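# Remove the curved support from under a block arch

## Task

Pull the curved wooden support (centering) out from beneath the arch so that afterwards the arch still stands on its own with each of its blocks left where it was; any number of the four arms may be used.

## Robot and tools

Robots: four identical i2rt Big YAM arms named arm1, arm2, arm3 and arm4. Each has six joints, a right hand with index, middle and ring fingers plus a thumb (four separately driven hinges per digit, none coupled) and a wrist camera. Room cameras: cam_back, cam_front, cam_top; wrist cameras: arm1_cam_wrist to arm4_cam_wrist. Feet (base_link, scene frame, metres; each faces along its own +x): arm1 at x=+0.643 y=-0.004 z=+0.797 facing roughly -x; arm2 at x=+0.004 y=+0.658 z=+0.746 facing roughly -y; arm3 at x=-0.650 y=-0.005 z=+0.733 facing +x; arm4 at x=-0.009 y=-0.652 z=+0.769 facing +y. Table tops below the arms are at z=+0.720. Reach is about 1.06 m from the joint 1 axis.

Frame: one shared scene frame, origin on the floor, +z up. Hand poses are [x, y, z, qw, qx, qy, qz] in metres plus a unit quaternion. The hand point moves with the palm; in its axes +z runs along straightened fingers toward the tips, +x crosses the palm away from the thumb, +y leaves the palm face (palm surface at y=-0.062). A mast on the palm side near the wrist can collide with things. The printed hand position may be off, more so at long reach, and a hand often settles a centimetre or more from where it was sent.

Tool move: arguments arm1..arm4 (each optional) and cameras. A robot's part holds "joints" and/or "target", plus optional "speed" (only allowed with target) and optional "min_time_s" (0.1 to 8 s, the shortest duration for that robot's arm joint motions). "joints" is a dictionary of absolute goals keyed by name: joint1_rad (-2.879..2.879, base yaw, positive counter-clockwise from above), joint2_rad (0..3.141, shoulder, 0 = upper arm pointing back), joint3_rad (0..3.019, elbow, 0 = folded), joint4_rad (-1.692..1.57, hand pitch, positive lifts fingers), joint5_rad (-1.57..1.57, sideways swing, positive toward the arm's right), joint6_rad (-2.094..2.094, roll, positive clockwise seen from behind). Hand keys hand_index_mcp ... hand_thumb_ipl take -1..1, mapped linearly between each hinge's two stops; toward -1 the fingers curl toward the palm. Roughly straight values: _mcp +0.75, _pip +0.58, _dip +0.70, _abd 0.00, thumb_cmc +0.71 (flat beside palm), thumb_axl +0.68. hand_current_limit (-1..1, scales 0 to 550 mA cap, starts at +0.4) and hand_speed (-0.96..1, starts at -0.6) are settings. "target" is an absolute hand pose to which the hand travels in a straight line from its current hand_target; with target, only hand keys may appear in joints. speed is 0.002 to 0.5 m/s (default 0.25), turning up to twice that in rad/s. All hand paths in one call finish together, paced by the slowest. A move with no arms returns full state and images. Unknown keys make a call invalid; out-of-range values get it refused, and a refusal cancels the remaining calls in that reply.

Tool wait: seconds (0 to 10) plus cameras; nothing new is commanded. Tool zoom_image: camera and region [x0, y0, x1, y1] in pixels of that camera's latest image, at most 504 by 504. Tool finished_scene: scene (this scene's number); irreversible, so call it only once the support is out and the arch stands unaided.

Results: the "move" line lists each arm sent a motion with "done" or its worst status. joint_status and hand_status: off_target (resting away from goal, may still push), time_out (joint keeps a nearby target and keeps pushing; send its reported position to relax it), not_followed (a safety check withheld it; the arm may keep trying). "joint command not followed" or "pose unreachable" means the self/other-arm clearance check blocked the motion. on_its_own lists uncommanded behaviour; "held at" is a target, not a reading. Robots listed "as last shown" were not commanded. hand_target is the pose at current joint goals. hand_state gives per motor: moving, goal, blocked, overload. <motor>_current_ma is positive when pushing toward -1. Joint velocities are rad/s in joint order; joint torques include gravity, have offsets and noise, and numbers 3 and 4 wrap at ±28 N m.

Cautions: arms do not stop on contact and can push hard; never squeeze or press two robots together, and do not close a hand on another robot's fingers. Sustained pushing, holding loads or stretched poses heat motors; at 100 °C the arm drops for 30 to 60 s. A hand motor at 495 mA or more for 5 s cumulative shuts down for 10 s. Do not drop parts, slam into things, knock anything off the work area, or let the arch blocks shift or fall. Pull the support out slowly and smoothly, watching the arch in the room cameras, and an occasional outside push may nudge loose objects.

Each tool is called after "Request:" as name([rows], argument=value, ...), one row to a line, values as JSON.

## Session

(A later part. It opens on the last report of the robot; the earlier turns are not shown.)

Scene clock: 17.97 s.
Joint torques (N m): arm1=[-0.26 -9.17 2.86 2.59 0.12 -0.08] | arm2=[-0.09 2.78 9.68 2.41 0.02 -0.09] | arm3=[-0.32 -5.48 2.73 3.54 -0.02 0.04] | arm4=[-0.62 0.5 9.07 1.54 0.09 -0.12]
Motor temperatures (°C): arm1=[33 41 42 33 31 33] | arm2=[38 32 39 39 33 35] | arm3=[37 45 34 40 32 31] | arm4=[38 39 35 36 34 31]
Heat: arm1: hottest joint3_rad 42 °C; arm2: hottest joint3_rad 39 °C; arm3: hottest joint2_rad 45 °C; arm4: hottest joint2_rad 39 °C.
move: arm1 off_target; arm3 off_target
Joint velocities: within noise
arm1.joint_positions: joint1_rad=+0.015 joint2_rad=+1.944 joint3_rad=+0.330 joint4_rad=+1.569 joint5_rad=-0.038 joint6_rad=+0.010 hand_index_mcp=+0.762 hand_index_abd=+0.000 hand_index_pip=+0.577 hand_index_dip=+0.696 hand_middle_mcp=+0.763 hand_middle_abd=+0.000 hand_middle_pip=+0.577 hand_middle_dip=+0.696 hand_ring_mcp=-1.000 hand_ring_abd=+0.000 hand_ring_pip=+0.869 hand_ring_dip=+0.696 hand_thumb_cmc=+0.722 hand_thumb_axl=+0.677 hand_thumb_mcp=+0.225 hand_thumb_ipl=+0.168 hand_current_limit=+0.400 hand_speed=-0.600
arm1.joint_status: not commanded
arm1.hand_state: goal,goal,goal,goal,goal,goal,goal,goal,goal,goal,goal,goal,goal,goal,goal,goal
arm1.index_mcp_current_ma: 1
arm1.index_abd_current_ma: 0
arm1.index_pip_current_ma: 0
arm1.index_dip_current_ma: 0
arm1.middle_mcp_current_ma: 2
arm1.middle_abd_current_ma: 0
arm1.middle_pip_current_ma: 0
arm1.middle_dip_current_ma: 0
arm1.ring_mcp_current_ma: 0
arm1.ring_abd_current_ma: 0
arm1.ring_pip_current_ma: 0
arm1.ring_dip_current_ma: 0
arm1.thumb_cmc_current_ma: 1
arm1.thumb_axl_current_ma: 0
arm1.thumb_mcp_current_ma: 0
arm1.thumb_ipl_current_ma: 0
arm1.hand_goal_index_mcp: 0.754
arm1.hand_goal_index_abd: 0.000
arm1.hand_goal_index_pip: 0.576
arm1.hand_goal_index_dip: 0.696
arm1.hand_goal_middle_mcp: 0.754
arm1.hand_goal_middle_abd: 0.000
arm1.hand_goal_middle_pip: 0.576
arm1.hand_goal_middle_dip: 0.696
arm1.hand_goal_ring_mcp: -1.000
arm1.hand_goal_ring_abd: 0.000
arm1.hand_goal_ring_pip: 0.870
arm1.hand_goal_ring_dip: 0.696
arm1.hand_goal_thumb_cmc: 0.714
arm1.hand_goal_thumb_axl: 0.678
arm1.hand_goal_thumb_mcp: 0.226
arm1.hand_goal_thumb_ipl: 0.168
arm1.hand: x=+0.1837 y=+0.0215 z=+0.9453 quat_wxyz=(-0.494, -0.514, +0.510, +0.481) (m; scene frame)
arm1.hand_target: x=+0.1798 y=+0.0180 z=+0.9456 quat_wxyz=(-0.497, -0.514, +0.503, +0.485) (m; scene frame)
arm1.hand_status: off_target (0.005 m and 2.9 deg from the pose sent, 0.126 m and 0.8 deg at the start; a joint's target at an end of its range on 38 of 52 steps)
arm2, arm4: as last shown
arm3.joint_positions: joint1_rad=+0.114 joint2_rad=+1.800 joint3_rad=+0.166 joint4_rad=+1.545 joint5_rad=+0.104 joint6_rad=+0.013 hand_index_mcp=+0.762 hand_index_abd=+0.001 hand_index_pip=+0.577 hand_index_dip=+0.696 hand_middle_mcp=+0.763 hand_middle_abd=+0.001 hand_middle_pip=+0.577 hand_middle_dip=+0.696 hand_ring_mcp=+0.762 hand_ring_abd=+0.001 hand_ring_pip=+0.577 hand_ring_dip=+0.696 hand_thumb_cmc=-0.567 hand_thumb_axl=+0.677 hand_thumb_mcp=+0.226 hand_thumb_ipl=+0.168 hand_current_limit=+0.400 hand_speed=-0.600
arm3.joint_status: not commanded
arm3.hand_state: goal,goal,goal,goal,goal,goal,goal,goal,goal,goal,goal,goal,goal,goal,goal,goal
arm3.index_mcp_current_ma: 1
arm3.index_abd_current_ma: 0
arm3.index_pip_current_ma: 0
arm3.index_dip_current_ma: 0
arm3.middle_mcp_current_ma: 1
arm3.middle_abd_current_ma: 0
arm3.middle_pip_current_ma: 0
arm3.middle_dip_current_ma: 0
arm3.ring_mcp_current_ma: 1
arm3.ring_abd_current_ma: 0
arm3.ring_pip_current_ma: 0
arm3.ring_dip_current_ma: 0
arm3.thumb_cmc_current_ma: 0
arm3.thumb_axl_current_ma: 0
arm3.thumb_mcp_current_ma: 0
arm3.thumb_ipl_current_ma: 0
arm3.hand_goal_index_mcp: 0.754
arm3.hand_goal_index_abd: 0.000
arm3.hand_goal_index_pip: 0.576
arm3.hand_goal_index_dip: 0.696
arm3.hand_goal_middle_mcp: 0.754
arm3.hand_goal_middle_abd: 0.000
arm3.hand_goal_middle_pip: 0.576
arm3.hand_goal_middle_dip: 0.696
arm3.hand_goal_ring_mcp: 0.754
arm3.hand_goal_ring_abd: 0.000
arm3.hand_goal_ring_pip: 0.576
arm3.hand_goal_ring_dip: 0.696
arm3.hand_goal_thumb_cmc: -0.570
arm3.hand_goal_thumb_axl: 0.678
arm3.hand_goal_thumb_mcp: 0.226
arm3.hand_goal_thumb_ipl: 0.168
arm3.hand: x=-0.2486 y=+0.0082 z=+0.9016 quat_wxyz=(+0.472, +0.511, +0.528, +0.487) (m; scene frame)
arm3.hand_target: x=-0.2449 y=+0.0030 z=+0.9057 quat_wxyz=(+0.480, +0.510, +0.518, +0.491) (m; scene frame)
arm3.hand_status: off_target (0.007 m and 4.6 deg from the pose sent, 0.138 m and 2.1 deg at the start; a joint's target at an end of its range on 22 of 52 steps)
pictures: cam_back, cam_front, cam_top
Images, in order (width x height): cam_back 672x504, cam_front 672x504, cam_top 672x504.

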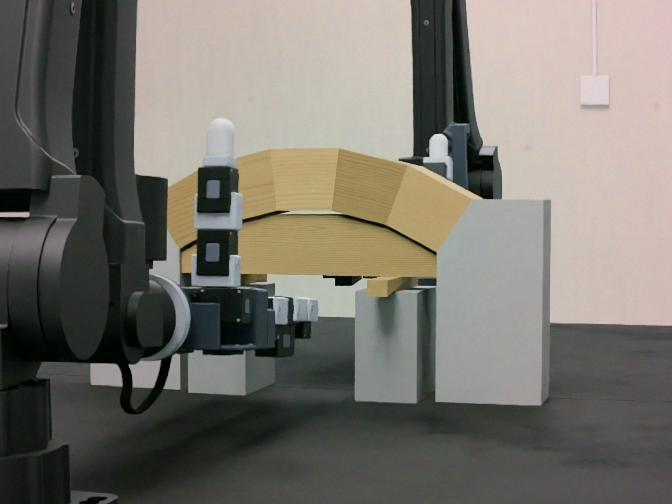

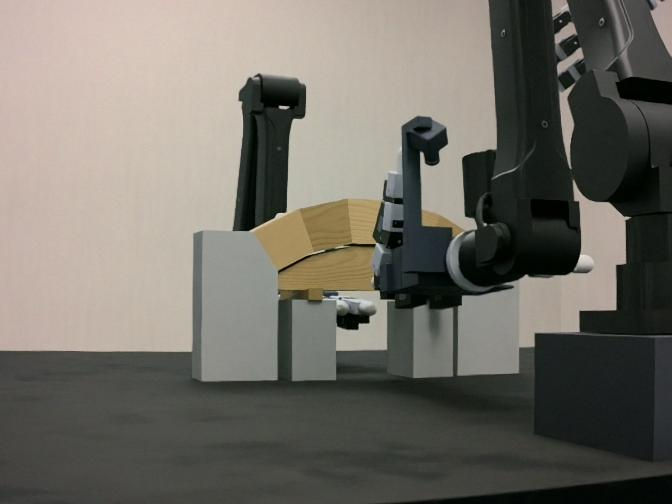

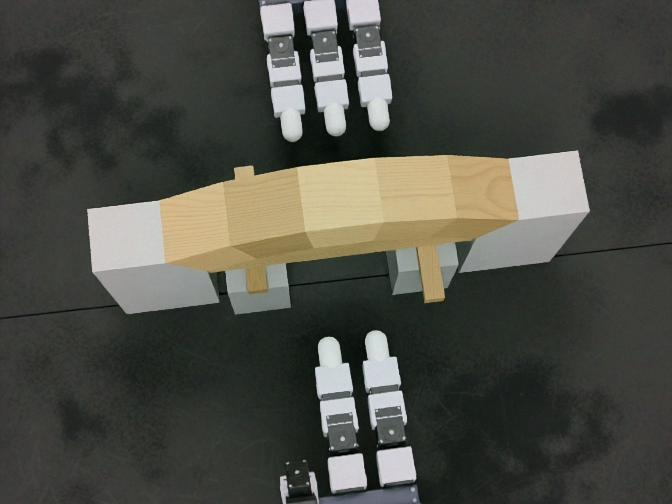

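Request:
move(arm3={"target": [-0.196, -0.004, 0.906, 0.4942, 0.4942, 0.5058, 0.5058], "speed": 0.1}, arm1={"target": [0.124, 0.0165, 0.944, -0.5058, -0.5058, 0.4942, 0.4942], "speed": 0.1}, cameras=["cam_top", "cam_back", "cam_front"])

Request:
zoom_image(camera="cam_top", region=[190, 60, 430, 300])

Request:
zoom_image(camera="cam_back", region=[200, 230, 440, 350])

Request:
zoom_image(camera="cam_front", region=[270, 240, 470, 390])

Scene clock: 19.53 s.
Joint torques (N m): arm1=[0.09 -10.81 4.05 1.59 0.11 -0.07] | arm2=[-0.09 2.84 9.68 2.43 0.02 -0.09] | arm3=[0.5 -7.36 3.49 3.33 -0.06 -0.05] | arm4=[-0.56 0.56 9.07 1.55 0.09 -0.12]
Motor temperatures (°C): arm1=[33 41 42 33 31 33] | arm2=[38 32 39 39 33 35] | arm3=[37 45 34 40 32 31] | arm4=[38 39 35 36 34 31]
Heat: arm1: hottest joint3_rad 42 °C; arm2: hottest joint3_rad 39 °C; arm3: hottest joint2_rad 45 °C; arm4: hottest joint2_rad 39 °C.
move: arm1 off_target; arm3 done
Joint velocities: within noise
arm1.joint_positions: joint1_rad=+0.021 joint2_rad=+1.989 joint3_rad=+0.486 joint4_rad=+1.516 joint5_rad=-0.033 joint6_rad=+0.010 hand_index_mcp=+0.762 hand_index_abd=+0.000 hand_index_pip=+0.577 hand_index_dip=+0.696 hand_middle_mcp=+0.763 hand_middle_abd=+0.000 hand_middle_pip=+0.577 hand_middle_dip=+0.696 hand_ring_mcp=-1.000 hand_ring_abd=+0.000 hand_ring_pip=+0.869 hand_ring_dip=+0.696 hand_thumb_cmc=+0.722 hand_thumb_axl=+0.677 hand_thumb_mcp=+0.225 hand_thumb_ipl=+0.168 hand_current_limit=+0.400 hand_speed=-0.600
arm1.joint_status: not commanded
arm1.hand_state: goal,goal,goal,goal,goal,goal,goal,goal,goal,goal,goal,goal,goal,goal,goal,goal
arm1.index_mcp_current_ma: 1
arm1.index_abd_current_ma: 0
arm1.index_pip_current_ma: 0
arm1.index_dip_current_ma: 0
arm1.middle_mcp_current_ma: 2
arm1.middle_abd_current_ma: 0
arm1.middle_pip_current_ma: 0
arm1.middle_dip_current_ma: 0
arm1.ring_mcp_current_ma: 0
arm1.ring_abd_current_ma: 0
arm1.ring_pip_current_ma: 0
arm1.ring_dip_current_ma: 0
arm1.thumb_cmc_current_ma: 1
arm1.thumb_axl_current_ma: 0
arm1.thumb_mcp_current_ma: 0
arm1.thumb_ipl_current_ma: 0
arm1.hand_goal_index_mcp: 0.754
arm1.hand_goal_index_abd: 0.000
arm1.hand_goal_index_pip: 0.576
arm1.hand_goal_index_dip: 0.696
arm1.hand_goal_middle_mcp: 0.754
arm1.hand_goal_middle_abd: 0.000
arm1.hand_goal_middle_pip: 0.576
arm1.hand_goal_middle_dip: 0.696
arm1.hand_goal_ring_mcp: -1.000
arm1.hand_goal_ring_abd: 0.000
arm1.hand_goal_ring_pip: 0.870
arm1.hand_goal_ring_dip: 0.696
arm1.hand_goal_thumb_cmc: 0.714
arm1.hand_goal_thumb_axl: 0.678
arm1.hand_goal_thumb_mcp: 0.226
arm1.hand_goal_thumb_ipl: 0.168
arm1.hand: x=+0.1315 y=+0.0207 z=+0.9509 quat_wxyz=(-0.509, -0.501, +0.495, +0.496) (m; scene frame)
arm1.hand_target: x=+0.1244 y=+0.0165 z=+0.9440 quat_wxyz=(-0.506, -0.506, +0.494, +0.494) (m; scene frame)
arm1.hand_status: off_target (0.011 m and 0.7 deg from the pose sent, 0.060 m and 2.9 deg at the start)
arm2, arm4: as last shown
arm3.joint_positions: joint1_rad=+0.063 joint2_rad=+1.876 joint3_rad=+0.308 joint4_rad=+1.545 joint5_rad=+0.051 joint6_rad=+0.009 hand_index_mcp=+0.762 hand_index_abd=+0.001 hand_index_pip=+0.577 hand_index_dip=+0.696 hand_middle_mcp=+0.763 hand_middle_abd=+0.001 hand_middle_pip=+0.577 hand_middle_dip=+0.696 hand_ring_mcp=+0.762 hand_ring_abd=+0.001 hand_ring_pip=+0.577 hand_ring_dip=+0.696 hand_thumb_cmc=-0.567 hand_thumb_axl=+0.677 hand_thumb_mcp=+0.226 hand_thumb_ipl=+0.168 hand_current_limit=+0.400 hand_speed=-0.600
arm3.joint_status: not commanded
arm3.hand_state: goal,goal,goal,goal,goal,goal,goal,goal,goal,goal,goal,goal,goal,goal,goal,goal
arm3.index_mcp_current_ma: 1
arm3.index_abd_current_ma: 0
arm3.index_pip_current_ma: 0
arm3.index_dip_current_ma: 0
arm3.middle_mcp_current_ma: 1
arm3.middle_abd_current_ma: 0
arm3.middle_pip_current_ma: 0
arm3.middle_dip_current_ma: 0
arm3.ring_mcp_current_ma: 1
arm3.ring_abd_current_ma: 0
arm3.ring_pip_current_ma: 0
arm3.ring_dip_current_ma: 0
arm3.thumb_cmc_current_ma: 0
arm3.thumb_axl_current_ma: 0
arm3.thumb_mcp_current_ma: 0
arm3.thumb_ipl_current_ma: 0
arm3.hand_goal_index_mcp: 0.754
arm3.hand_goal_index_abd: 0.000
arm3.hand_goal_index_pip: 0.576
arm3.hand_goal_index_dip: 0.696
arm3.hand_goal_middle_mcp: 0.754
arm3.hand_goal_middle_abd: 0.000
arm3.hand_goal_middle_pip: 0.576
arm3.hand_goal_middle_dip: 0.696
arm3.hand_goal_ring_mcp: 0.754
arm3.hand_goal_ring_abd: 0.000
arm3.hand_goal_ring_pip: 0.576
arm3.hand_goal_ring_dip: 0.696
arm3.hand_goal_thumb_cmc: -0.570
arm3.hand_goal_thumb_axl: 0.678
arm3.hand_goal_thumb_mcp: 0.226
arm3.hand_goal_thumb_ipl: 0.168
arm3.hand: x=-0.2004 y=+0.0011 z=+0.9051 quat_wxyz=(+0.486, +0.496, +0.511, +0.506) (m; scene frame)
arm3.hand_target: x=-0.1962 y=-0.0041 z=+0.9060 quat_wxyz=(+0.494, +0.494, +0.506, +0.506) (m; scene frame)
arm3.hand_status: done (0.007 m and 1.1 deg from the pose sent, 0.054 m and 4.6 deg at the start; a joint's target at an end of its range on 10 of 35 steps)
pictures: cam_back, cam_front, cam_top
Images, in order (width x height): cam_back 672x504, cam_front 672x504, cam_top 672x504.

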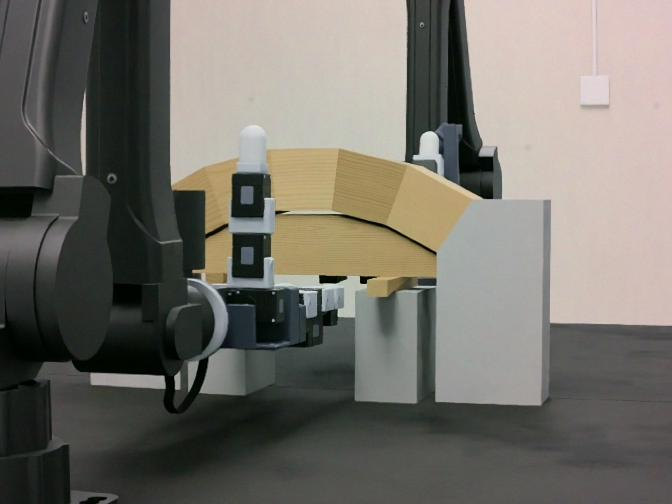

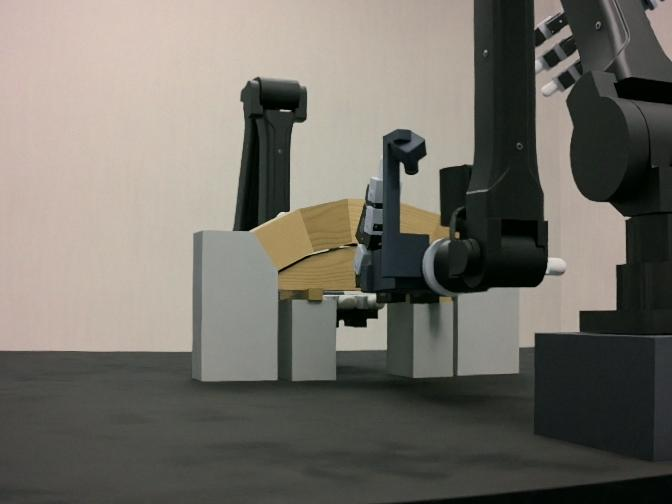

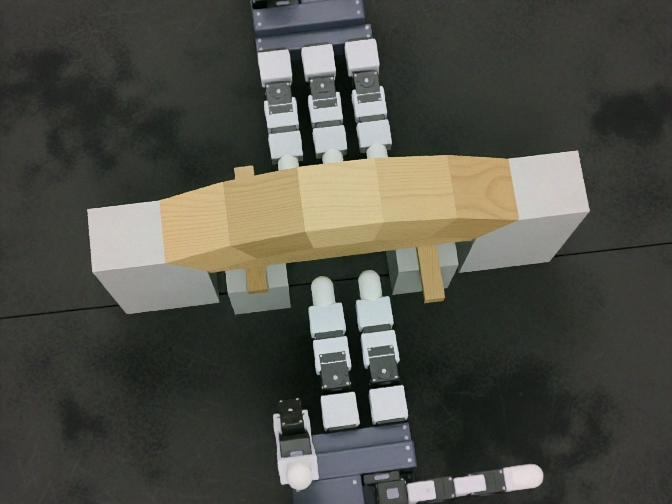

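Scaled by 2.100 from the camera's 672x504 image, which has a finer 960x720 frame.

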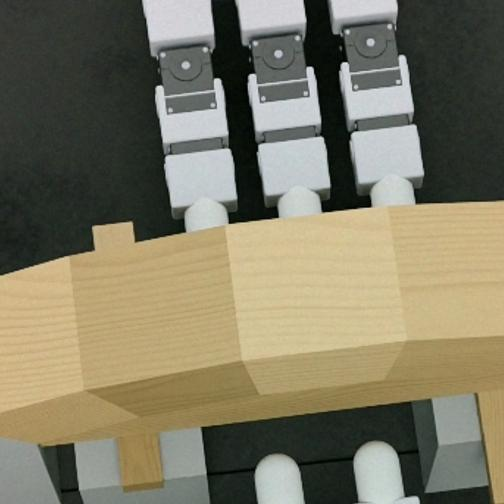

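Scaled by 2.100 from the camera's 672x504 image, which has a finer 960x720 frame.

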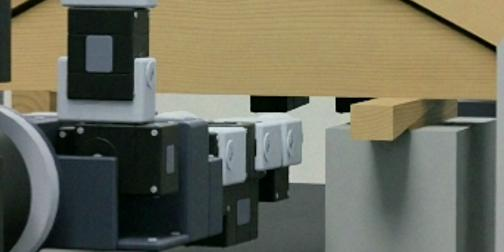

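Scaled by 2.520 from the camera's 672x504 image, which has a finer 960x720 frame.

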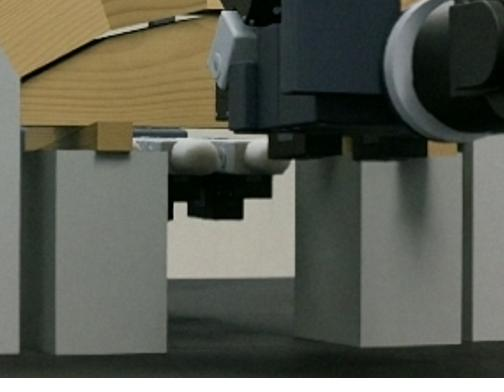

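Request:
zoom_image(camera="cam_back", region=[290, 260, 390, 320])

Request:
zoom_image(camera="cam_front", region=[320, 275, 400, 325])

Scaled by 5.040 from the camera's 672x504 image, which has a finer 960x720 frame.

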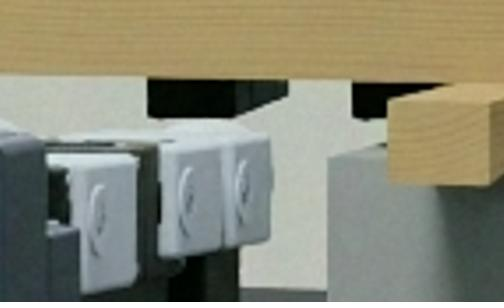

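Scaled by 6.300 from the camera's 672x504 image, which has a finer 960x720 frame.

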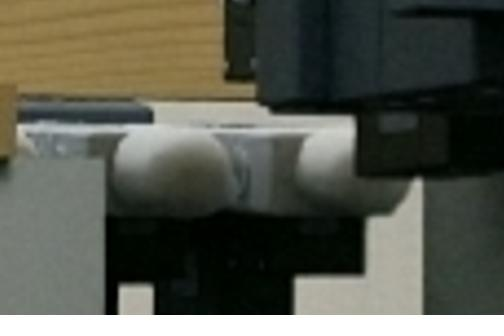

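Request:
move(arm3={"target": [-0.196, -0.0035, 0.9135, 0.4877, 0.5007, 0.5124, 0.4992], "speed": 0.04}, arm1={"target": [0.080, 0.0155, 0.942, -0.5058, -0.5058, 0.4942, 0.4942], "speed": 0.04}, cameras=["cam_top", "cam_back", "cam_front"])

Request:
zoom_image(camera="cam_back", region=[290, 260, 390, 320])

Request:
zoom_image(camera="cam_front", region=[320, 275, 400, 325])

Request:
zoom_image(camera="cam_top", region=[190, 60, 430, 300])

Scene clock: 22.33 s.
Joint torques (N m): arm1=[-0.09 -11.58 5.81 1.25 0.05 -0.09] | arm2=[-0.09 2.78 9.68 2.44 0.02 -0.09] | arm3=[0.03 -9.76 2.88 2.44 -0.08 -0.01] | arm4=[-0.56 0.5 9.07 1.55 0.09 -0.13]
Motor temperatures (°C): arm1=[33 41 42 33 31 33] | arm2=[38 32 40 39 33 35] | arm3=[37 45 34 40 32 31] | arm4=[38 39 35 36 34 31]
Heat: arm1: hottest joint3_rad 42 °C; arm2: hottest joint3_rad 40 °C; arm3: hottest joint2_rad 45 °C; arm4: hottest joint2_rad 39 °C.
move: arm1 off_target; arm3 done
Joint velocities: within noise
arm1.joint_positions: joint1_rad=+0.024 joint2_rad=+2.011 joint3_rad=+0.591 joint4_rad=+1.427 joint5_rad=-0.028 joint6_rad=+0.009 hand_index_mcp=+0.752 hand_index_abd=-0.001 hand_index_pip=+0.571 hand_index_dip=+0.693 hand_middle_mcp=+0.763 hand_middle_abd=+0.000 hand_middle_pip=+0.577 hand_middle_dip=+0.696 hand_ring_mcp=-1.000 hand_ring_abd=+0.000 hand_ring_pip=+0.869 hand_ring_dip=+0.696 hand_thumb_cmc=+0.722 hand_thumb_axl=+0.677 hand_thumb_mcp=+0.225 hand_thumb_ipl=+0.168 hand_current_limit=+0.400 hand_speed=-0.600
arm1.joint_status: not commanded
arm1.hand_state: goal,goal,goal,goal,goal,goal,goal,goal,goal,goal,goal,goal,goal,goal,goal,goal
arm1.index_mcp_current_ma: 0
arm1.index_abd_current_ma: 0
arm1.index_pip_current_ma: 0
arm1.index_dip_current_ma: 0
arm1.middle_mcp_current_ma: 1
arm1.middle_abd_current_ma: 0
arm1.middle_pip_current_ma: 0
arm1.middle_dip_current_ma: 0
arm1.ring_mcp_current_ma: 0
arm1.ring_abd_current_ma: 0
arm1.ring_pip_current_ma: 0
arm1.ring_dip_current_ma: 0
arm1.thumb_cmc_current_ma: 1
arm1.thumb_axl_current_ma: 0
arm1.thumb_mcp_current_ma: 0
arm1.thumb_ipl_current_ma: 0
arm1.hand_goal_index_mcp: 0.754
arm1.hand_goal_index_abd: 0.000
arm1.hand_goal_index_pip: 0.576
arm1.hand_goal_index_dip: 0.696
arm1.hand_goal_middle_mcp: 0.754
arm1.hand_goal_middle_abd: 0.000
arm1.hand_goal_middle_pip: 0.576
arm1.hand_goal_middle_dip: 0.696
arm1.hand_goal_ring_mcp: -1.000
arm1.hand_goal_ring_abd: 0.000
arm1.hand_goal_ring_pip: 0.870
arm1.hand_goal_ring_dip: 0.696
arm1.hand_goal_thumb_cmc: 0.714
arm1.hand_goal_thumb_axl: 0.678
arm1.hand_goal_thumb_mcp: 0.226
arm1.hand_goal_thumb_ipl: 0.168
arm1.hand: x=+0.0925 y=+0.0199 z=+0.9482 quat_wxyz=(-0.507, -0.502, +0.496, +0.495) (m; scene frame)
arm1.hand_target: x=+0.0807 y=+0.0154 z=+0.9420 quat_wxyz=(-0.506, -0.506, +0.494, +0.494) (m; scene frame)
arm1.hand_status: off_target (0.015 m and 0.6 deg from the pose sent, 0.053 m and 0.7 deg at the start)
arm2, arm4: as last shown
arm3.joint_positions: joint1_rad=+0.063 joint2_rad=+1.825 joint3_rad=+0.308 joint4_rad=+1.480 joint5_rad=+0.050 joint6_rad=+0.009 hand_index_mcp=+0.762 hand_index_abd=+0.001 hand_index_pip=+0.577 hand_index_dip=+0.696 hand_middle_mcp=+0.763 hand_middle_abd=+0.001 hand_middle_pip=+0.577 hand_middle_dip=+0.696 hand_ring_mcp=+0.762 hand_ring_abd=+0.001 hand_ring_pip=+0.577 hand_ring_dip=+0.696 hand_thumb_cmc=-0.567 hand_thumb_axl=+0.677 hand_thumb_mcp=+0.226 hand_thumb_ipl=+0.168 hand_current_limit=+0.400 hand_speed=-0.600
arm3.joint_status: not commanded
arm3.hand_state: goal,goal,goal,goal,goal,goal,goal,goal,goal,goal,goal,goal,goal,goal,goal,goal
arm3.index_mcp_current_ma: 1
arm3.index_abd_current_ma: 0
arm3.index_pip_current_ma: 0
arm3.index_dip_current_ma: 0
arm3.middle_mcp_current_ma: 1
arm3.middle_abd_current_ma: 0
arm3.middle_pip_current_ma: 0
arm3.middle_dip_current_ma: 0
arm3.ring_mcp_current_ma: 1
arm3.ring_abd_current_ma: 0
arm3.ring_pip_current_ma: 0
arm3.ring_dip_current_ma: 0
arm3.thumb_cmc_current_ma: 0
arm3.thumb_axl_current_ma: 0
arm3.thumb_mcp_current_ma: 0
arm3.thumb_ipl_current_ma: 0
arm3.hand_goal_index_mcp: 0.754
arm3.hand_goal_index_abd: 0.000
arm3.hand_goal_index_pip: 0.576
arm3.hand_goal_index_dip: 0.696
arm3.hand_goal_middle_mcp: 0.754
arm3.hand_goal_middle_abd: 0.000
arm3.hand_goal_middle_pip: 0.576
arm3.hand_goal_middle_dip: 0.696
arm3.hand_goal_ring_mcp: 0.754
arm3.hand_goal_ring_abd: 0.000
arm3.hand_goal_ring_pip: 0.576
arm3.hand_goal_ring_dip: 0.696
arm3.hand_goal_thumb_cmc: -0.570
arm3.hand_goal_thumb_axl: 0.678
arm3.hand_goal_thumb_mcp: 0.226
arm3.hand_goal_thumb_ipl: 0.168
arm3.hand: x=-0.1975 y=+0.0014 z=+0.9112 quat_wxyz=(+0.483, +0.499, +0.515, +0.503) (m; scene frame)
arm3.hand_target: x=-0.1961 y=-0.0035 z=+0.9135 quat_wxyz=(+0.488, +0.501, +0.512, +0.499) (m; scene frame)
arm3.hand_status: done (0.006 m and 0.7 deg from the pose sent, 0.011 m and 1.0 deg at the start)
pictures: cam_back, cam_front, cam_top
Images, in order (width x height): cam_back 672x504, cam_front 672x504, cam_top 672x504.

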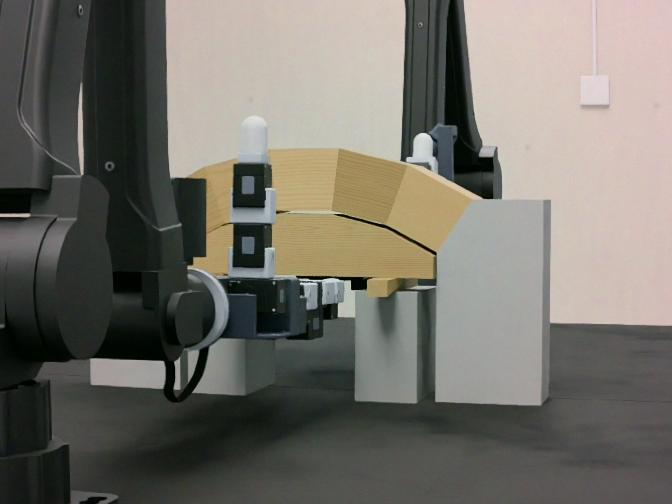

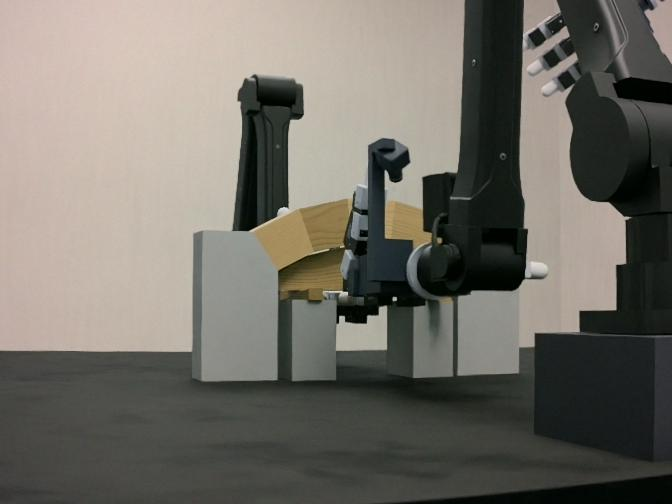

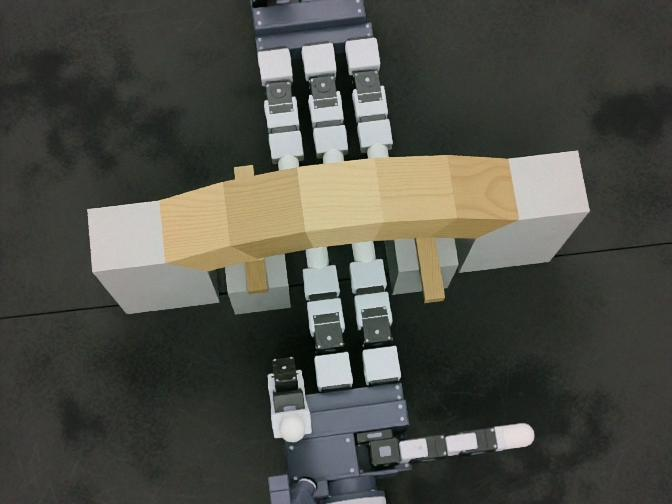

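Scaled by 5.040 from the camera's 672x504 image, which has a finer 960x720 frame.

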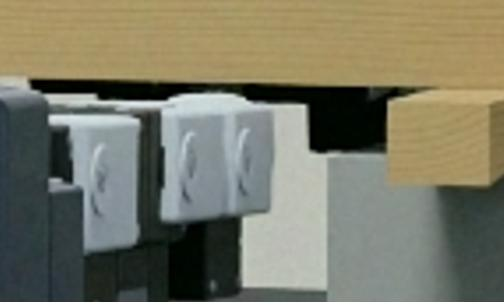

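Scaled by 6.300 from the camera's 672x504 image, which has a finer 960x720 frame.

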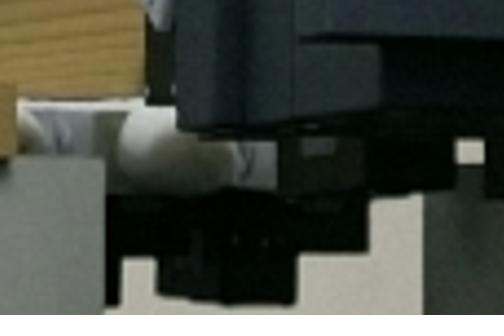

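Scaled by 2.100 from the camera's 672x504 image, which has a finer 960x720 frame.

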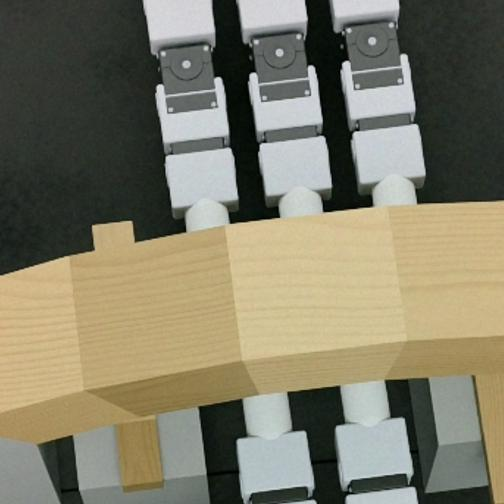

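Request:
move(arm3={"target": [-0.196, -0.0035, 0.9135, 0.4942, 0.4942, 0.5058, 0.5058], "speed": 0.04}, cameras=["cam_back"])

Request:
zoom_image(camera="cam_back", region=[290, 260, 390, 320])

Scene clock: 23.63 s.
Joint torques (N m): arm1=[-0.09 -11.52 5.89 1.46 0.07 -0.08] | arm2=[-0.09 2.78 9.69 2.43 0.02 -0.09] | arm3=[0.85 -7.12 3.52 3.64 0.04 -0.01] | arm4=[-0.5 0.56 9.06 1.57 0.09 -0.12]
Motor temperatures (°C): arm1=[33 41 42 33 31 33] | arm2=[38 32 40 39 33 35] | arm3=[37 45 34 40 32 31] | arm4=[38 39 35 36 34 31]
Heat: arm1: hottest joint3_rad 42 °C; arm2: hottest joint3_rad 40 °C; arm3: hottest joint2_rad 45 °C; arm4: hottest joint2_rad 39 °C.
move: arm3 done
Joint velocities: within noise
arm1, arm2, arm4: as last shown
arm1.hand_target: x=+0.0807 y=+0.0153 z=+0.9420 quat_wxyz=(-0.506, -0.506, +0.494, +0.494) (m; scene frame)
arm3.joint_positions: joint1_rad=+0.063 joint2_rad=+1.836 joint3_rad=+0.308 joint4_rad=+1.503 joint5_rad=+0.050 joint6_rad=+0.009 hand_index_mcp=+0.762 hand_index_abd=+0.001 hand_index_pip=+0.577 hand_index_dip=+0.696 hand_middle_mcp=+0.763 hand_middle_abd=+0.001 hand_middle_pip=+0.577 hand_middle_dip=+0.696 hand_ring_mcp=+0.762 hand_ring_abd=+0.001 hand_ring_pip=+0.577 hand_ring_dip=+0.696 hand_thumb_cmc=-0.567 hand_thumb_axl=+0.677 hand_thumb_mcp=+0.226 hand_thumb_ipl=+0.168 hand_current_limit=+0.400 hand_speed=-0.600
arm3.joint_status: not commanded
arm3.hand_state: goal,goal,goal,goal,goal,goal,goal,goal,goal,goal,goal,goal,goal,goal,goal,goal
arm3.index_mcp_current_ma: 1
arm3.index_abd_current_ma: 0
arm3.index_pip_current_ma: 0
arm3.index_dip_current_ma: 0
arm3.middle_mcp_current_ma: 1
arm3.middle_abd_current_ma: 0
arm3.middle_pip_current_ma: 0
arm3.middle_dip_current_ma: 0
arm3.ring_mcp_current_ma: 1
arm3.ring_abd_current_ma: 0
arm3.ring_pip_current_ma: 0
arm3.ring_dip_current_ma: 0
arm3.thumb_cmc_current_ma: 0
arm3.thumb_axl_current_ma: 0
arm3.thumb_mcp_current_ma: 0
arm3.thumb_ipl_current_ma: 0
arm3.hand_goal_index_mcp: 0.754
arm3.hand_goal_index_abd: 0.000
arm3.hand_goal_index_pip: 0.576
arm3.hand_goal_index_dip: 0.696
arm3.hand_goal_middle_mcp: 0.754
arm3.hand_goal_middle_abd: 0.000
arm3.hand_goal_middle_pip: 0.576
arm3.hand_goal_middle_dip: 0.696
arm3.hand_goal_ring_mcp: 0.754
arm3.hand_goal_ring_abd: 0.000
arm3.hand_goal_ring_pip: 0.576
arm3.hand_goal_ring_dip: 0.696
arm3.hand_goal_thumb_cmc: -0.570
arm3.hand_goal_thumb_axl: 0.678
arm3.hand_goal_thumb_mcp: 0.226
arm3.hand_goal_thumb_ipl: 0.168
arm3.hand: x=-0.1988 y=+0.0013 z=+0.9119 quat_wxyz=(+0.486, +0.497, +0.512, +0.506) (m; scene frame)
arm3.hand_target: x=-0.1961 y=-0.0035 z=+0.9135 quat_wxyz=(+0.494, +0.494, +0.506, +0.506) (m; scene frame)
arm3.hand_status: done (0.006 m and 1.2 deg from the pose sent, 0.006 m and 1.8 deg at the start)
pictures: cam_back
Images, in order (width x height): cam_back 672x504.

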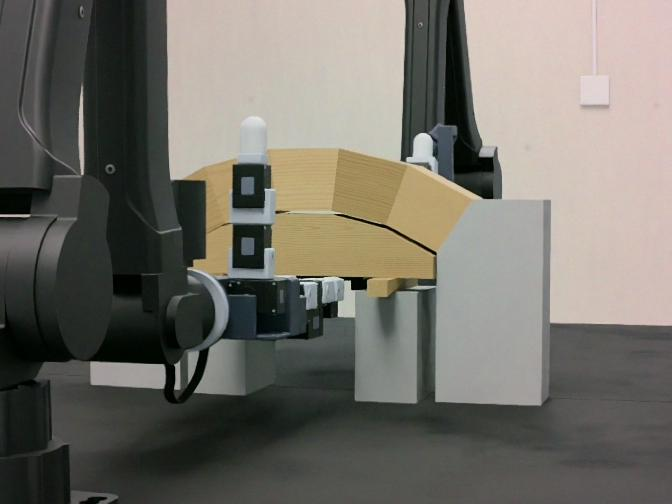

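Scaled by 5.040 from the camera's 672x504 image, which has a finer 960x720 frame.

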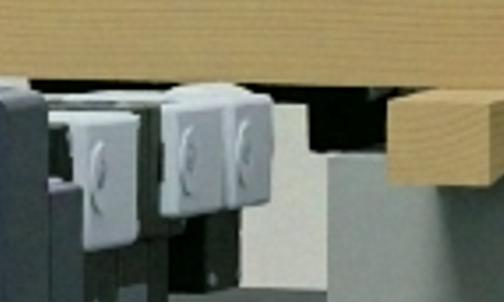

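Request:
move(arm1={"target": [0.060, 0.015, 0.941, -0.5058, -0.5058, 0.4942, 0.4942], "speed": 0.04}, cameras=["cam_back", "cam_top"])

Request:
zoom_image(camera="cam_back", region=[200, 190, 460, 320])

Scene clock: 24.90 s.
Joint torques (N m): arm1=[-0.09 -12.04 6.31 1.33 0.07 -0.07] | arm2=[-0.09 2.73 9.69 2.44 0.02 -0.09] | arm3=[0.5 -7.36 3.4 3.55 0 -0.03] | arm4=[-0.56 0.56 9.07 1.54 0.08 -0.13]
Motor temperatures (°C): arm1=[33 41 42 33 31 33] | arm2=[38 32 40 39 33 35] | arm3=[37 45 34 40 32 31] | arm4=[38 39 35 36 34 31]
Heat: arm1: hottest joint3_rad 42 °C; arm2: hottest joint3_rad 40 °C; arm3: hottest joint2_rad 45 °C; arm4: hottest joint2_rad 39 °C.
move: arm1 off_target
Joint velocities: within noise
arm1.joint_positions: joint1_rad=+0.026 joint2_rad=+2.025 joint3_rad=+0.647 joint4_rad=+1.388 joint5_rad=-0.027 joint6_rad=+0.009 hand_index_mcp=+0.753 hand_index_abd=-0.004 hand_index_pip=+0.570 hand_index_dip=+0.692 hand_middle_mcp=+0.763 hand_middle_abd=+0.000 hand_middle_pip=+0.577 hand_middle_dip=+0.696 hand_ring_mcp=-1.000 hand_ring_abd=+0.000 hand_ring_pip=+0.869 hand_ring_dip=+0.696 hand_thumb_cmc=+0.722 hand_thumb_axl=+0.677 hand_thumb_mcp=+0.225 hand_thumb_ipl=+0.168 hand_current_limit=+0.400 hand_speed=-0.600
arm1.joint_status: not commanded
arm1.hand_state: goal,goal,goal,goal,goal,goal,goal,goal,goal,goal,goal,goal,goal,goal,goal,goal
arm1.index_mcp_current_ma: 0
arm1.index_abd_current_ma: 0
arm1.index_pip_current_ma: -1
arm1.index_dip_current_ma: 0
arm1.middle_mcp_current_ma: 1
arm1.middle_abd_current_ma: 0
arm1.middle_pip_current_ma: 0
arm1.middle_dip_current_ma: 0
arm1.ring_mcp_current_ma: 0
arm1.ring_abd_current_ma: 0
arm1.ring_pip_current_ma: 0
arm1.ring_dip_current_ma: 0
arm1.thumb_cmc_current_ma: 1
arm1.thumb_axl_current_ma: 0
arm1.thumb_mcp_current_ma: 0
arm1.thumb_ipl_current_ma: 0
arm1.hand_goal_index_mcp: 0.754
arm1.hand_goal_index_abd: 0.000
arm1.hand_goal_index_pip: 0.576
arm1.hand_goal_index_dip: 0.696
arm1.hand_goal_middle_mcp: 0.754
arm1.hand_goal_middle_abd: 0.000
arm1.hand_goal_middle_pip: 0.576
arm1.hand_goal_middle_dip: 0.696
arm1.hand_goal_ring_mcp: -1.000
arm1.hand_goal_ring_abd: 0.000
arm1.hand_goal_ring_pip: 0.870
arm1.hand_goal_ring_dip: 0.696
arm1.hand_goal_thumb_cmc: 0.714
arm1.hand_goal_thumb_axl: 0.678
arm1.hand_goal_thumb_mcp: 0.226
arm1.hand_goal_thumb_ipl: 0.168
arm1.hand: x=+0.0725 y=+0.0195 z=+0.9480 quat_wxyz=(-0.508, -0.501, +0.496, +0.495) (m; scene frame)
arm1.hand_target: x=+0.0608 y=+0.0149 z=+0.9410 quat_wxyz=(-0.506, -0.506, +0.494, +0.494) (m; scene frame)
arm1.hand_status: off_target (0.015 m and 0.6 deg from the pose sent, 0.034 m and 0.6 deg at the start)
arm2, arm3, arm4: as last shown
arm3.joint_positions: joint1_rad=+0.063 joint2_rad=+1.838 joint3_rad=+0.308 joint4_rad=+1.503 joint5_rad=+0.050 joint6_rad=+0.009 hand_index_mcp=+0.767 hand_index_abd=+0.001 hand_index_pip=+0.579 hand_index_dip=+0.696 hand_middle_mcp=+0.763 hand_middle_abd=+0.001 hand_middle_pip=+0.577 hand_middle_dip=+0.696 hand_ring_mcp=+0.762 hand_ring_abd=+0.001 hand_ring_pip=+0.577 hand_ring_dip=+0.696 hand_thumb_cmc=-0.567 hand_thumb_axl=+0.677 hand_thumb_mcp=+0.226 hand_thumb_ipl=+0.168 hand_current_limit=+0.400 hand_speed=-0.600
arm3.index_mcp_current_ma: 3
arm3.hand: x=-0.1987 y=+0.0013 z=+0.9110 quat_wxyz=(+0.485, +0.497, +0.512, +0.505) (m; scene frame)
arm3.hand_target: x=-0.1961 y=-0.0035 z=+0.9133 quat_wxyz=(+0.494, +0.494, +0.506, +0.506) (m; scene frame)
pictures: cam_back, cam_top
Images, in order (width x height): cam_back 672x504, cam_top 672x504.

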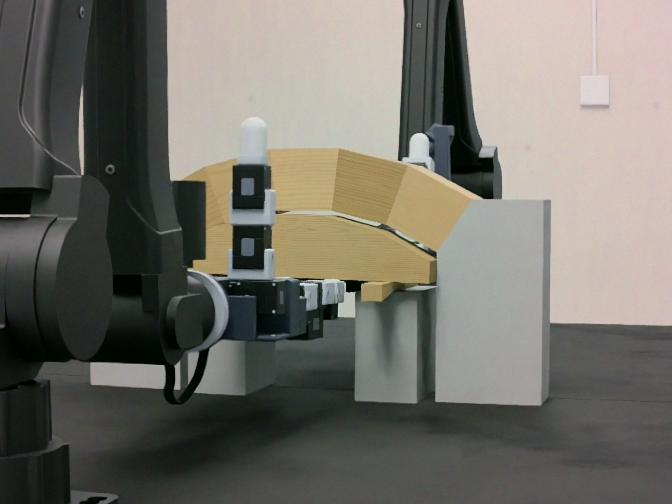

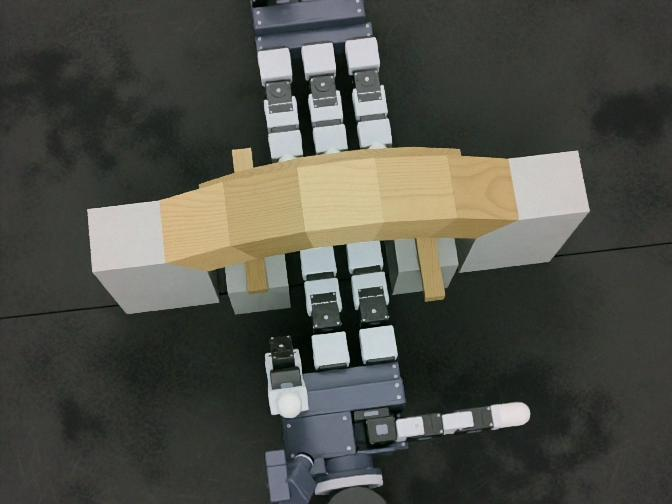

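Scaled by 1.938 from the camera's 672x504 image, which has a finer 960x720 frame.

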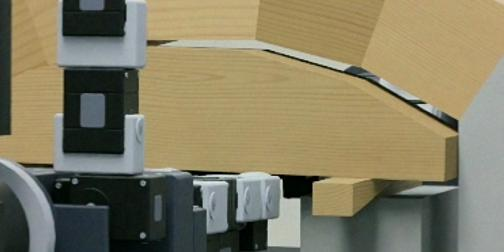

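Request:
move(arm3={"target": [-0.196, -0.0035, 0.918, 0.5007, 0.4877, 0.4992, 0.5124], "speed": 0.03}, arm1={"target": [0.050, 0.0147, 0.941, -0.5058, -0.5058, 0.4942, 0.4942], "speed": 0.03}, cameras=["cam_back", "cam_top"])

Request:
zoom_image(camera="cam_back", region=[200, 190, 460, 320])

Scene clock: 26.13 s.
Joint torques (N m): arm1=[0.03 -12.28 6.54 1.28 0.05 -0.11] | arm2=[-0.09 2.78 9.69 2.43 0.02 -0.09] | arm3=[0.56 -8.23 3.97 3.86 -0.01 -0.06] | arm4=[-0.62 0.56 9.07 1.52 0.09 -0.12]
Motor temperatures (°C): arm1=[33 41 42 33 31 33] | arm2=[38 32 40 39 33 35] | arm3=[37 45 34 40 32 31] | arm4=[38 39 35 36 34 31]
Heat: arm1: hottest joint3_rad 42 °C; arm2: hottest joint3_rad 40 °C; arm3: hottest joint2_rad 45 °C; arm4: hottest joint2_rad 39 °C.
move: arm1 off_target; arm3 off_target
Joint velocities: within noise
arm1.joint_positions: joint1_rad=+0.026 joint2_rad=+2.032 joint3_rad=+0.675 joint4_rad=+1.366 joint5_rad=-0.026 joint6_rad=+0.009 hand_index_mcp=+0.755 hand_index_abd=-0.004 hand_index_pip=+0.571 hand_index_dip=+0.692 hand_middle_mcp=+0.762 hand_middle_abd=+0.000 hand_middle_pip=+0.576 hand_middle_dip=+0.696 hand_ring_mcp=-1.000 hand_ring_abd=+0.000 hand_ring_pip=+0.869 hand_ring_dip=+0.696 hand_thumb_cmc=+0.722 hand_thumb_axl=+0.677 hand_thumb_mcp=+0.225 hand_thumb_ipl=+0.168 hand_current_limit=+0.400 hand_speed=-0.600
arm1.joint_status: not commanded
arm1.hand_state: goal,goal,goal,goal,goal,goal,goal,goal,goal,goal,goal,goal,goal,goal,goal,goal
arm1.index_mcp_current_ma: 0
arm1.index_abd_current_ma: 0
arm1.index_pip_current_ma: 0
arm1.index_dip_current_ma: 0
arm1.middle_mcp_current_ma: 1
arm1.middle_abd_current_ma: 0
arm1.middle_pip_current_ma: 0
arm1.middle_dip_current_ma: 0
arm1.ring_mcp_current_ma: 0
arm1.ring_abd_current_ma: 0
arm1.ring_pip_current_ma: 0
arm1.ring_dip_current_ma: 0
arm1.thumb_cmc_current_ma: 1
arm1.thumb_axl_current_ma: 0
arm1.thumb_mcp_current_ma: 0
arm1.thumb_ipl_current_ma: 0
arm1.hand_goal_index_mcp: 0.754
arm1.hand_goal_index_abd: 0.000
arm1.hand_goal_index_pip: 0.576
arm1.hand_goal_index_dip: 0.696
arm1.hand_goal_middle_mcp: 0.754
arm1.hand_goal_middle_abd: 0.000
arm1.hand_goal_middle_pip: 0.576
arm1.hand_goal_middle_dip: 0.696
arm1.hand_goal_ring_mcp: -1.000
arm1.hand_goal_ring_abd: 0.000
arm1.hand_goal_ring_pip: 0.870
arm1.hand_goal_ring_dip: 0.696
arm1.hand_goal_thumb_cmc: 0.714
arm1.hand_goal_thumb_axl: 0.678
arm1.hand_goal_thumb_mcp: 0.226
arm1.hand_goal_thumb_ipl: 0.168
arm1.hand: x=+0.0626 y=+0.0194 z=+0.9476 quat_wxyz=(-0.507, -0.502, +0.496, +0.495) (m; scene frame)
arm1.hand_target: x=+0.0507 y=+0.0146 z=+0.9411 quat_wxyz=(-0.506, -0.506, +0.494, +0.494) (m; scene frame)
arm1.hand_status: off_target (0.015 m and 0.6 deg from the pose sent, 0.024 m and 0.6 deg at the start)
arm2.joint_positions: joint1_rad=-0.762 joint2_rad=+0.610 joint3_rad=+1.396 joint4_rad=-1.346 joint5_rad=-0.059 joint6_rad=+1.172 hand_index_mcp=+0.754 hand_index_abd=+0.001 hand_index_pip=+0.577 hand_index_dip=+0.696 hand_middle_mcp=+0.754 hand_middle_abd=+0.001 hand_middle_pip=+0.577 hand_middle_dip=+0.696 hand_ring_mcp=+0.754 hand_ring_abd=+0.000 hand_ring_pip=+0.577 hand_ring_dip=+0.696 hand_thumb_cmc=+0.714 hand_thumb_axl=+0.677 hand_thumb_mcp=+0.226 hand_thumb_ipl=+0.168 hand_current_limit=+0.400 hand_speed=-0.600
arm2.joint_status: not commanded
arm2.hand_state: goal,goal,goal,goal,goal,goal,goal,goal,goal,goal,goal,goal,goal,goal,goal,goal
arm2.index_mcp_current_ma: 0
arm2.index_abd_current_ma: 0
arm2.index_pip_current_ma: 0
arm2.index_dip_current_ma: 0
arm2.middle_mcp_current_ma: 0
arm2.middle_abd_current_ma: 0
arm2.middle_pip_current_ma: 0
arm2.middle_dip_current_ma: 0
arm2.ring_mcp_current_ma: 0
arm2.ring_abd_current_ma: 0
arm2.ring_pip_current_ma: 0
arm2.ring_dip_current_ma: 0
arm2.thumb_cmc_current_ma: 0
arm2.thumb_axl_current_ma: 0
arm2.thumb_mcp_current_ma: 0
arm2.thumb_ipl_current_ma: 0
arm2.hand_goal_index_mcp: 0.754
arm2.hand_goal_index_abd: 0.000
arm2.hand_goal_index_pip: 0.576
arm2.hand_goal_index_dip: 0.696
arm2.hand_goal_middle_mcp: 0.754
arm2.hand_goal_middle_abd: 0.000
arm2.hand_goal_middle_pip: 0.576
arm2.hand_goal_middle_dip: 0.696
arm2.hand_goal_ring_mcp: 0.754
arm2.hand_goal_ring_abd: 0.000
arm2.hand_goal_ring_pip: 0.576
arm2.hand_goal_ring_dip: 0.696
arm2.hand_goal_thumb_cmc: 0.714
arm2.hand_goal_thumb_axl: 0.678
arm2.hand_goal_thumb_mcp: 0.226
arm2.hand_goal_thumb_ipl: 0.168
arm2.hand: x=-0.2226 y=+0.5440 z=+1.2958 quat_wxyz=(+0.470, +0.497, -0.719, +0.118) (m; scene frame)
arm2.hand_target: x=-0.2206 y=+0.5460 z=+1.3069 quat_wxyz=(+0.481, +0.494, -0.714, +0.120) (m; scene frame)
arm2.hand_status: not commanded
arm3.joint_positions: joint1_rad=+0.063 joint2_rad=+1.853 joint3_rad=+0.308 joint4_rad=+1.525 joint5_rad=+0.050 joint6_rad=+0.009 hand_index_mcp=+0.774 hand_index_abd=+0.001 hand_index_pip=+0.582 hand_index_dip=+0.697 hand_middle_mcp=+0.768 hand_middle_abd=+0.001 hand_middle_pip=+0.580 hand_middle_dip=+0.696 hand_ring_mcp=+0.762 hand_ring_abd=+0.001 hand_ring_pip=+0.577 hand_ring_dip=+0.696 hand_thumb_cmc=-0.567 hand_thumb_axl=+0.677 hand_thumb_mcp=+0.226 hand_thumb_ipl=+0.168 hand_current_limit=+0.400 hand_speed=-0.600
arm3.joint_status: not commanded
arm3.hand_state: goal,goal,goal,goal,goal,goal,goal,goal,goal,goal,goal,goal,goal,goal,goal,goal
arm3.index_mcp_current_ma: 7
arm3.index_abd_current_ma: 0
arm3.index_pip_current_ma: 1
arm3.index_dip_current_ma: 0
arm3.middle_mcp_current_ma: 3
arm3.middle_abd_current_ma: 0
arm3.middle_pip_current_ma: 0
arm3.middle_dip_current_ma: 0
arm3.ring_mcp_current_ma: 1
arm3.ring_abd_current_ma: 0
arm3.ring_pip_current_ma: 0
arm3.ring_dip_current_ma: 0
arm3.thumb_cmc_current_ma: 0
arm3.thumb_axl_current_ma: 0
arm3.thumb_mcp_current_ma: 0
arm3.thumb_ipl_current_ma: 0
arm3.hand_goal_index_mcp: 0.754
arm3.hand_goal_index_abd: 0.000
arm3.hand_goal_index_pip: 0.576
arm3.hand_goal_index_dip: 0.696
arm3.hand_goal_middle_mcp: 0.754
arm3.hand_goal_middle_abd: 0.000
arm3.hand_goal_middle_pip: 0.576
arm3.hand_goal_middle_dip: 0.696
arm3.hand_goal_ring_mcp: 0.754
arm3.hand_goal_ring_abd: 0.000
arm3.hand_goal_ring_pip: 0.576
arm3.hand_goal_ring_dip: 0.696
arm3.hand_goal_thumb_cmc: -0.570
arm3.hand_goal_thumb_axl: 0.678
arm3.hand_goal_thumb_mcp: 0.226
arm3.hand_goal_thumb_ipl: 0.168
arm3.hand: x=-0.1998 y=+0.0012 z=+0.9102 quat_wxyz=(+0.487, +0.495, +0.510, +0.507) (m; scene frame)
arm3.hand_target: x=-0.1963 y=-0.0035 z=+0.9179 quat_wxyz=(+0.501, +0.488, +0.499, +0.512) (m; scene frame)
arm3.hand_status: off_target (0.010 m and 2.3 deg from the pose sent, 0.009 m and 2.6 deg at the start)
arm4.joint_positions: joint1_rad=-0.088 joint2_rad=+0.627 joint3_rad=+1.321 joint4_rad=-1.160 joint5_rad=+0.072 joint6_rad=+1.085 hand_index_mcp=+0.755 hand_index_abd=+0.000 hand_index_pip=+0.577 hand_index_dip=+0.696 hand_middle_mcp=+0.755 hand_middle_abd=+0.000 hand_middle_pip=+0.577 hand_middle_dip=+0.696 hand_ring_mcp=+0.755 hand_ring_abd=+0.000 hand_ring_pip=+0.577 hand_ring_dip=+0.696 hand_thumb_cmc=+0.715 hand_thumb_axl=+0.677 hand_thumb_mcp=+0.226 hand_thumb_ipl=+0.168 hand_current_limit=+0.400 hand_speed=-0.600
arm4.joint_status: not commanded
arm4.hand_state: goal,goal,goal,goal,goal,goal,goal,goal,goal,goal,goal,goal,goal,goal,goal,goal
arm4.index_mcp_current_ma: 1
arm4.index_abd_current_ma: 0
arm4.index_pip_current_ma: 0
arm4.index_dip_current_ma: 0
arm4.middle_mcp_current_ma: 1
arm4.middle_abd_current_ma: 0
arm4.middle_pip_current_ma: 0
arm4.middle_dip_current_ma: 0
arm4.ring_mcp_current_ma: 1
arm4.ring_abd_current_ma: 0
arm4.ring_pip_current_ma: 0
arm4.ring_dip_current_ma: 0
arm4.thumb_cmc_current_ma: 1
arm4.thumb_axl_current_ma: 0
arm4.thumb_mcp_current_ma: 0
arm4.thumb_ipl_current_ma: 0
arm4.hand_goal_index_mcp: 0.754
arm4.hand_goal_index_abd: 0.000
arm4.hand_goal_index_pip: 0.576
arm4.hand_goal_index_dip: 0.696
arm4.hand_goal_middle_mcp: 0.754
arm4.hand_goal_middle_abd: 0.000
arm4.hand_goal_middle_pip: 0.576
arm4.hand_goal_middle_dip: 0.696
arm4.hand_goal_ring_mcp: 0.754
arm4.hand_goal_ring_abd: 0.000
arm4.hand_goal_ring_pip: 0.576
arm4.hand_goal_ring_dip: 0.696
arm4.hand_goal_thumb_cmc: 0.714
arm4.hand_goal_thumb_axl: 0.678
arm4.hand_goal_thumb_mcp: 0.226
arm4.hand_goal_thumb_ipl: 0.168
arm4.hand: x=+0.0971 y=-0.3870 z=+1.3328 quat_wxyz=(-0.228, +0.472, +0.707, +0.476) (m; scene frame)
arm4.hand_target: x=+0.0967 y=-0.3902 z=+1.3454 quat_wxyz=(-0.234, +0.468, +0.700, +0.486) (m; scene frame)
arm4.hand_status: not commanded
pictures: cam_back, cam_top
Images, in order (width x height): cam_back 672x504, cam_top 672x504.

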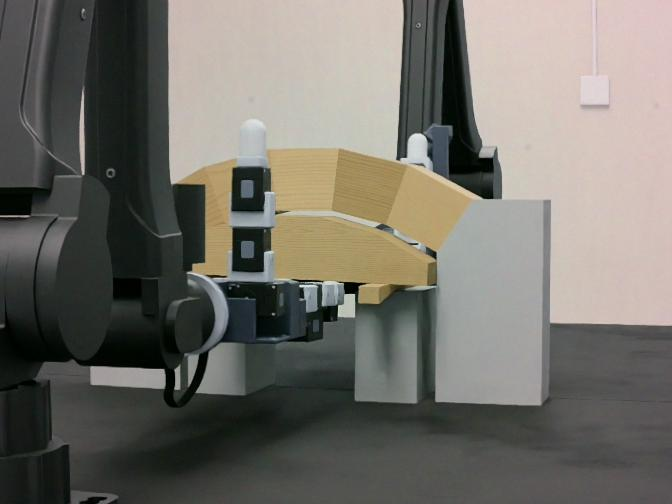

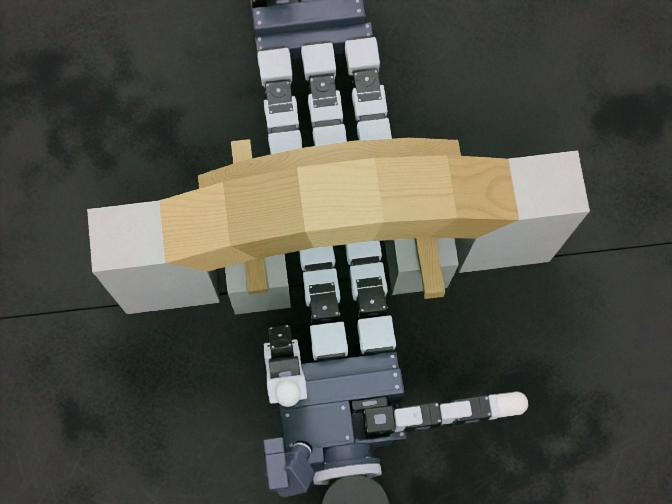

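Scaled by 1.938 from the camera's 672x504 image, which has a finer 960x720 frame.

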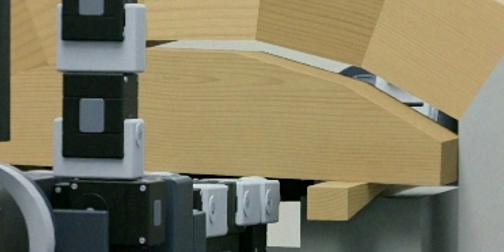

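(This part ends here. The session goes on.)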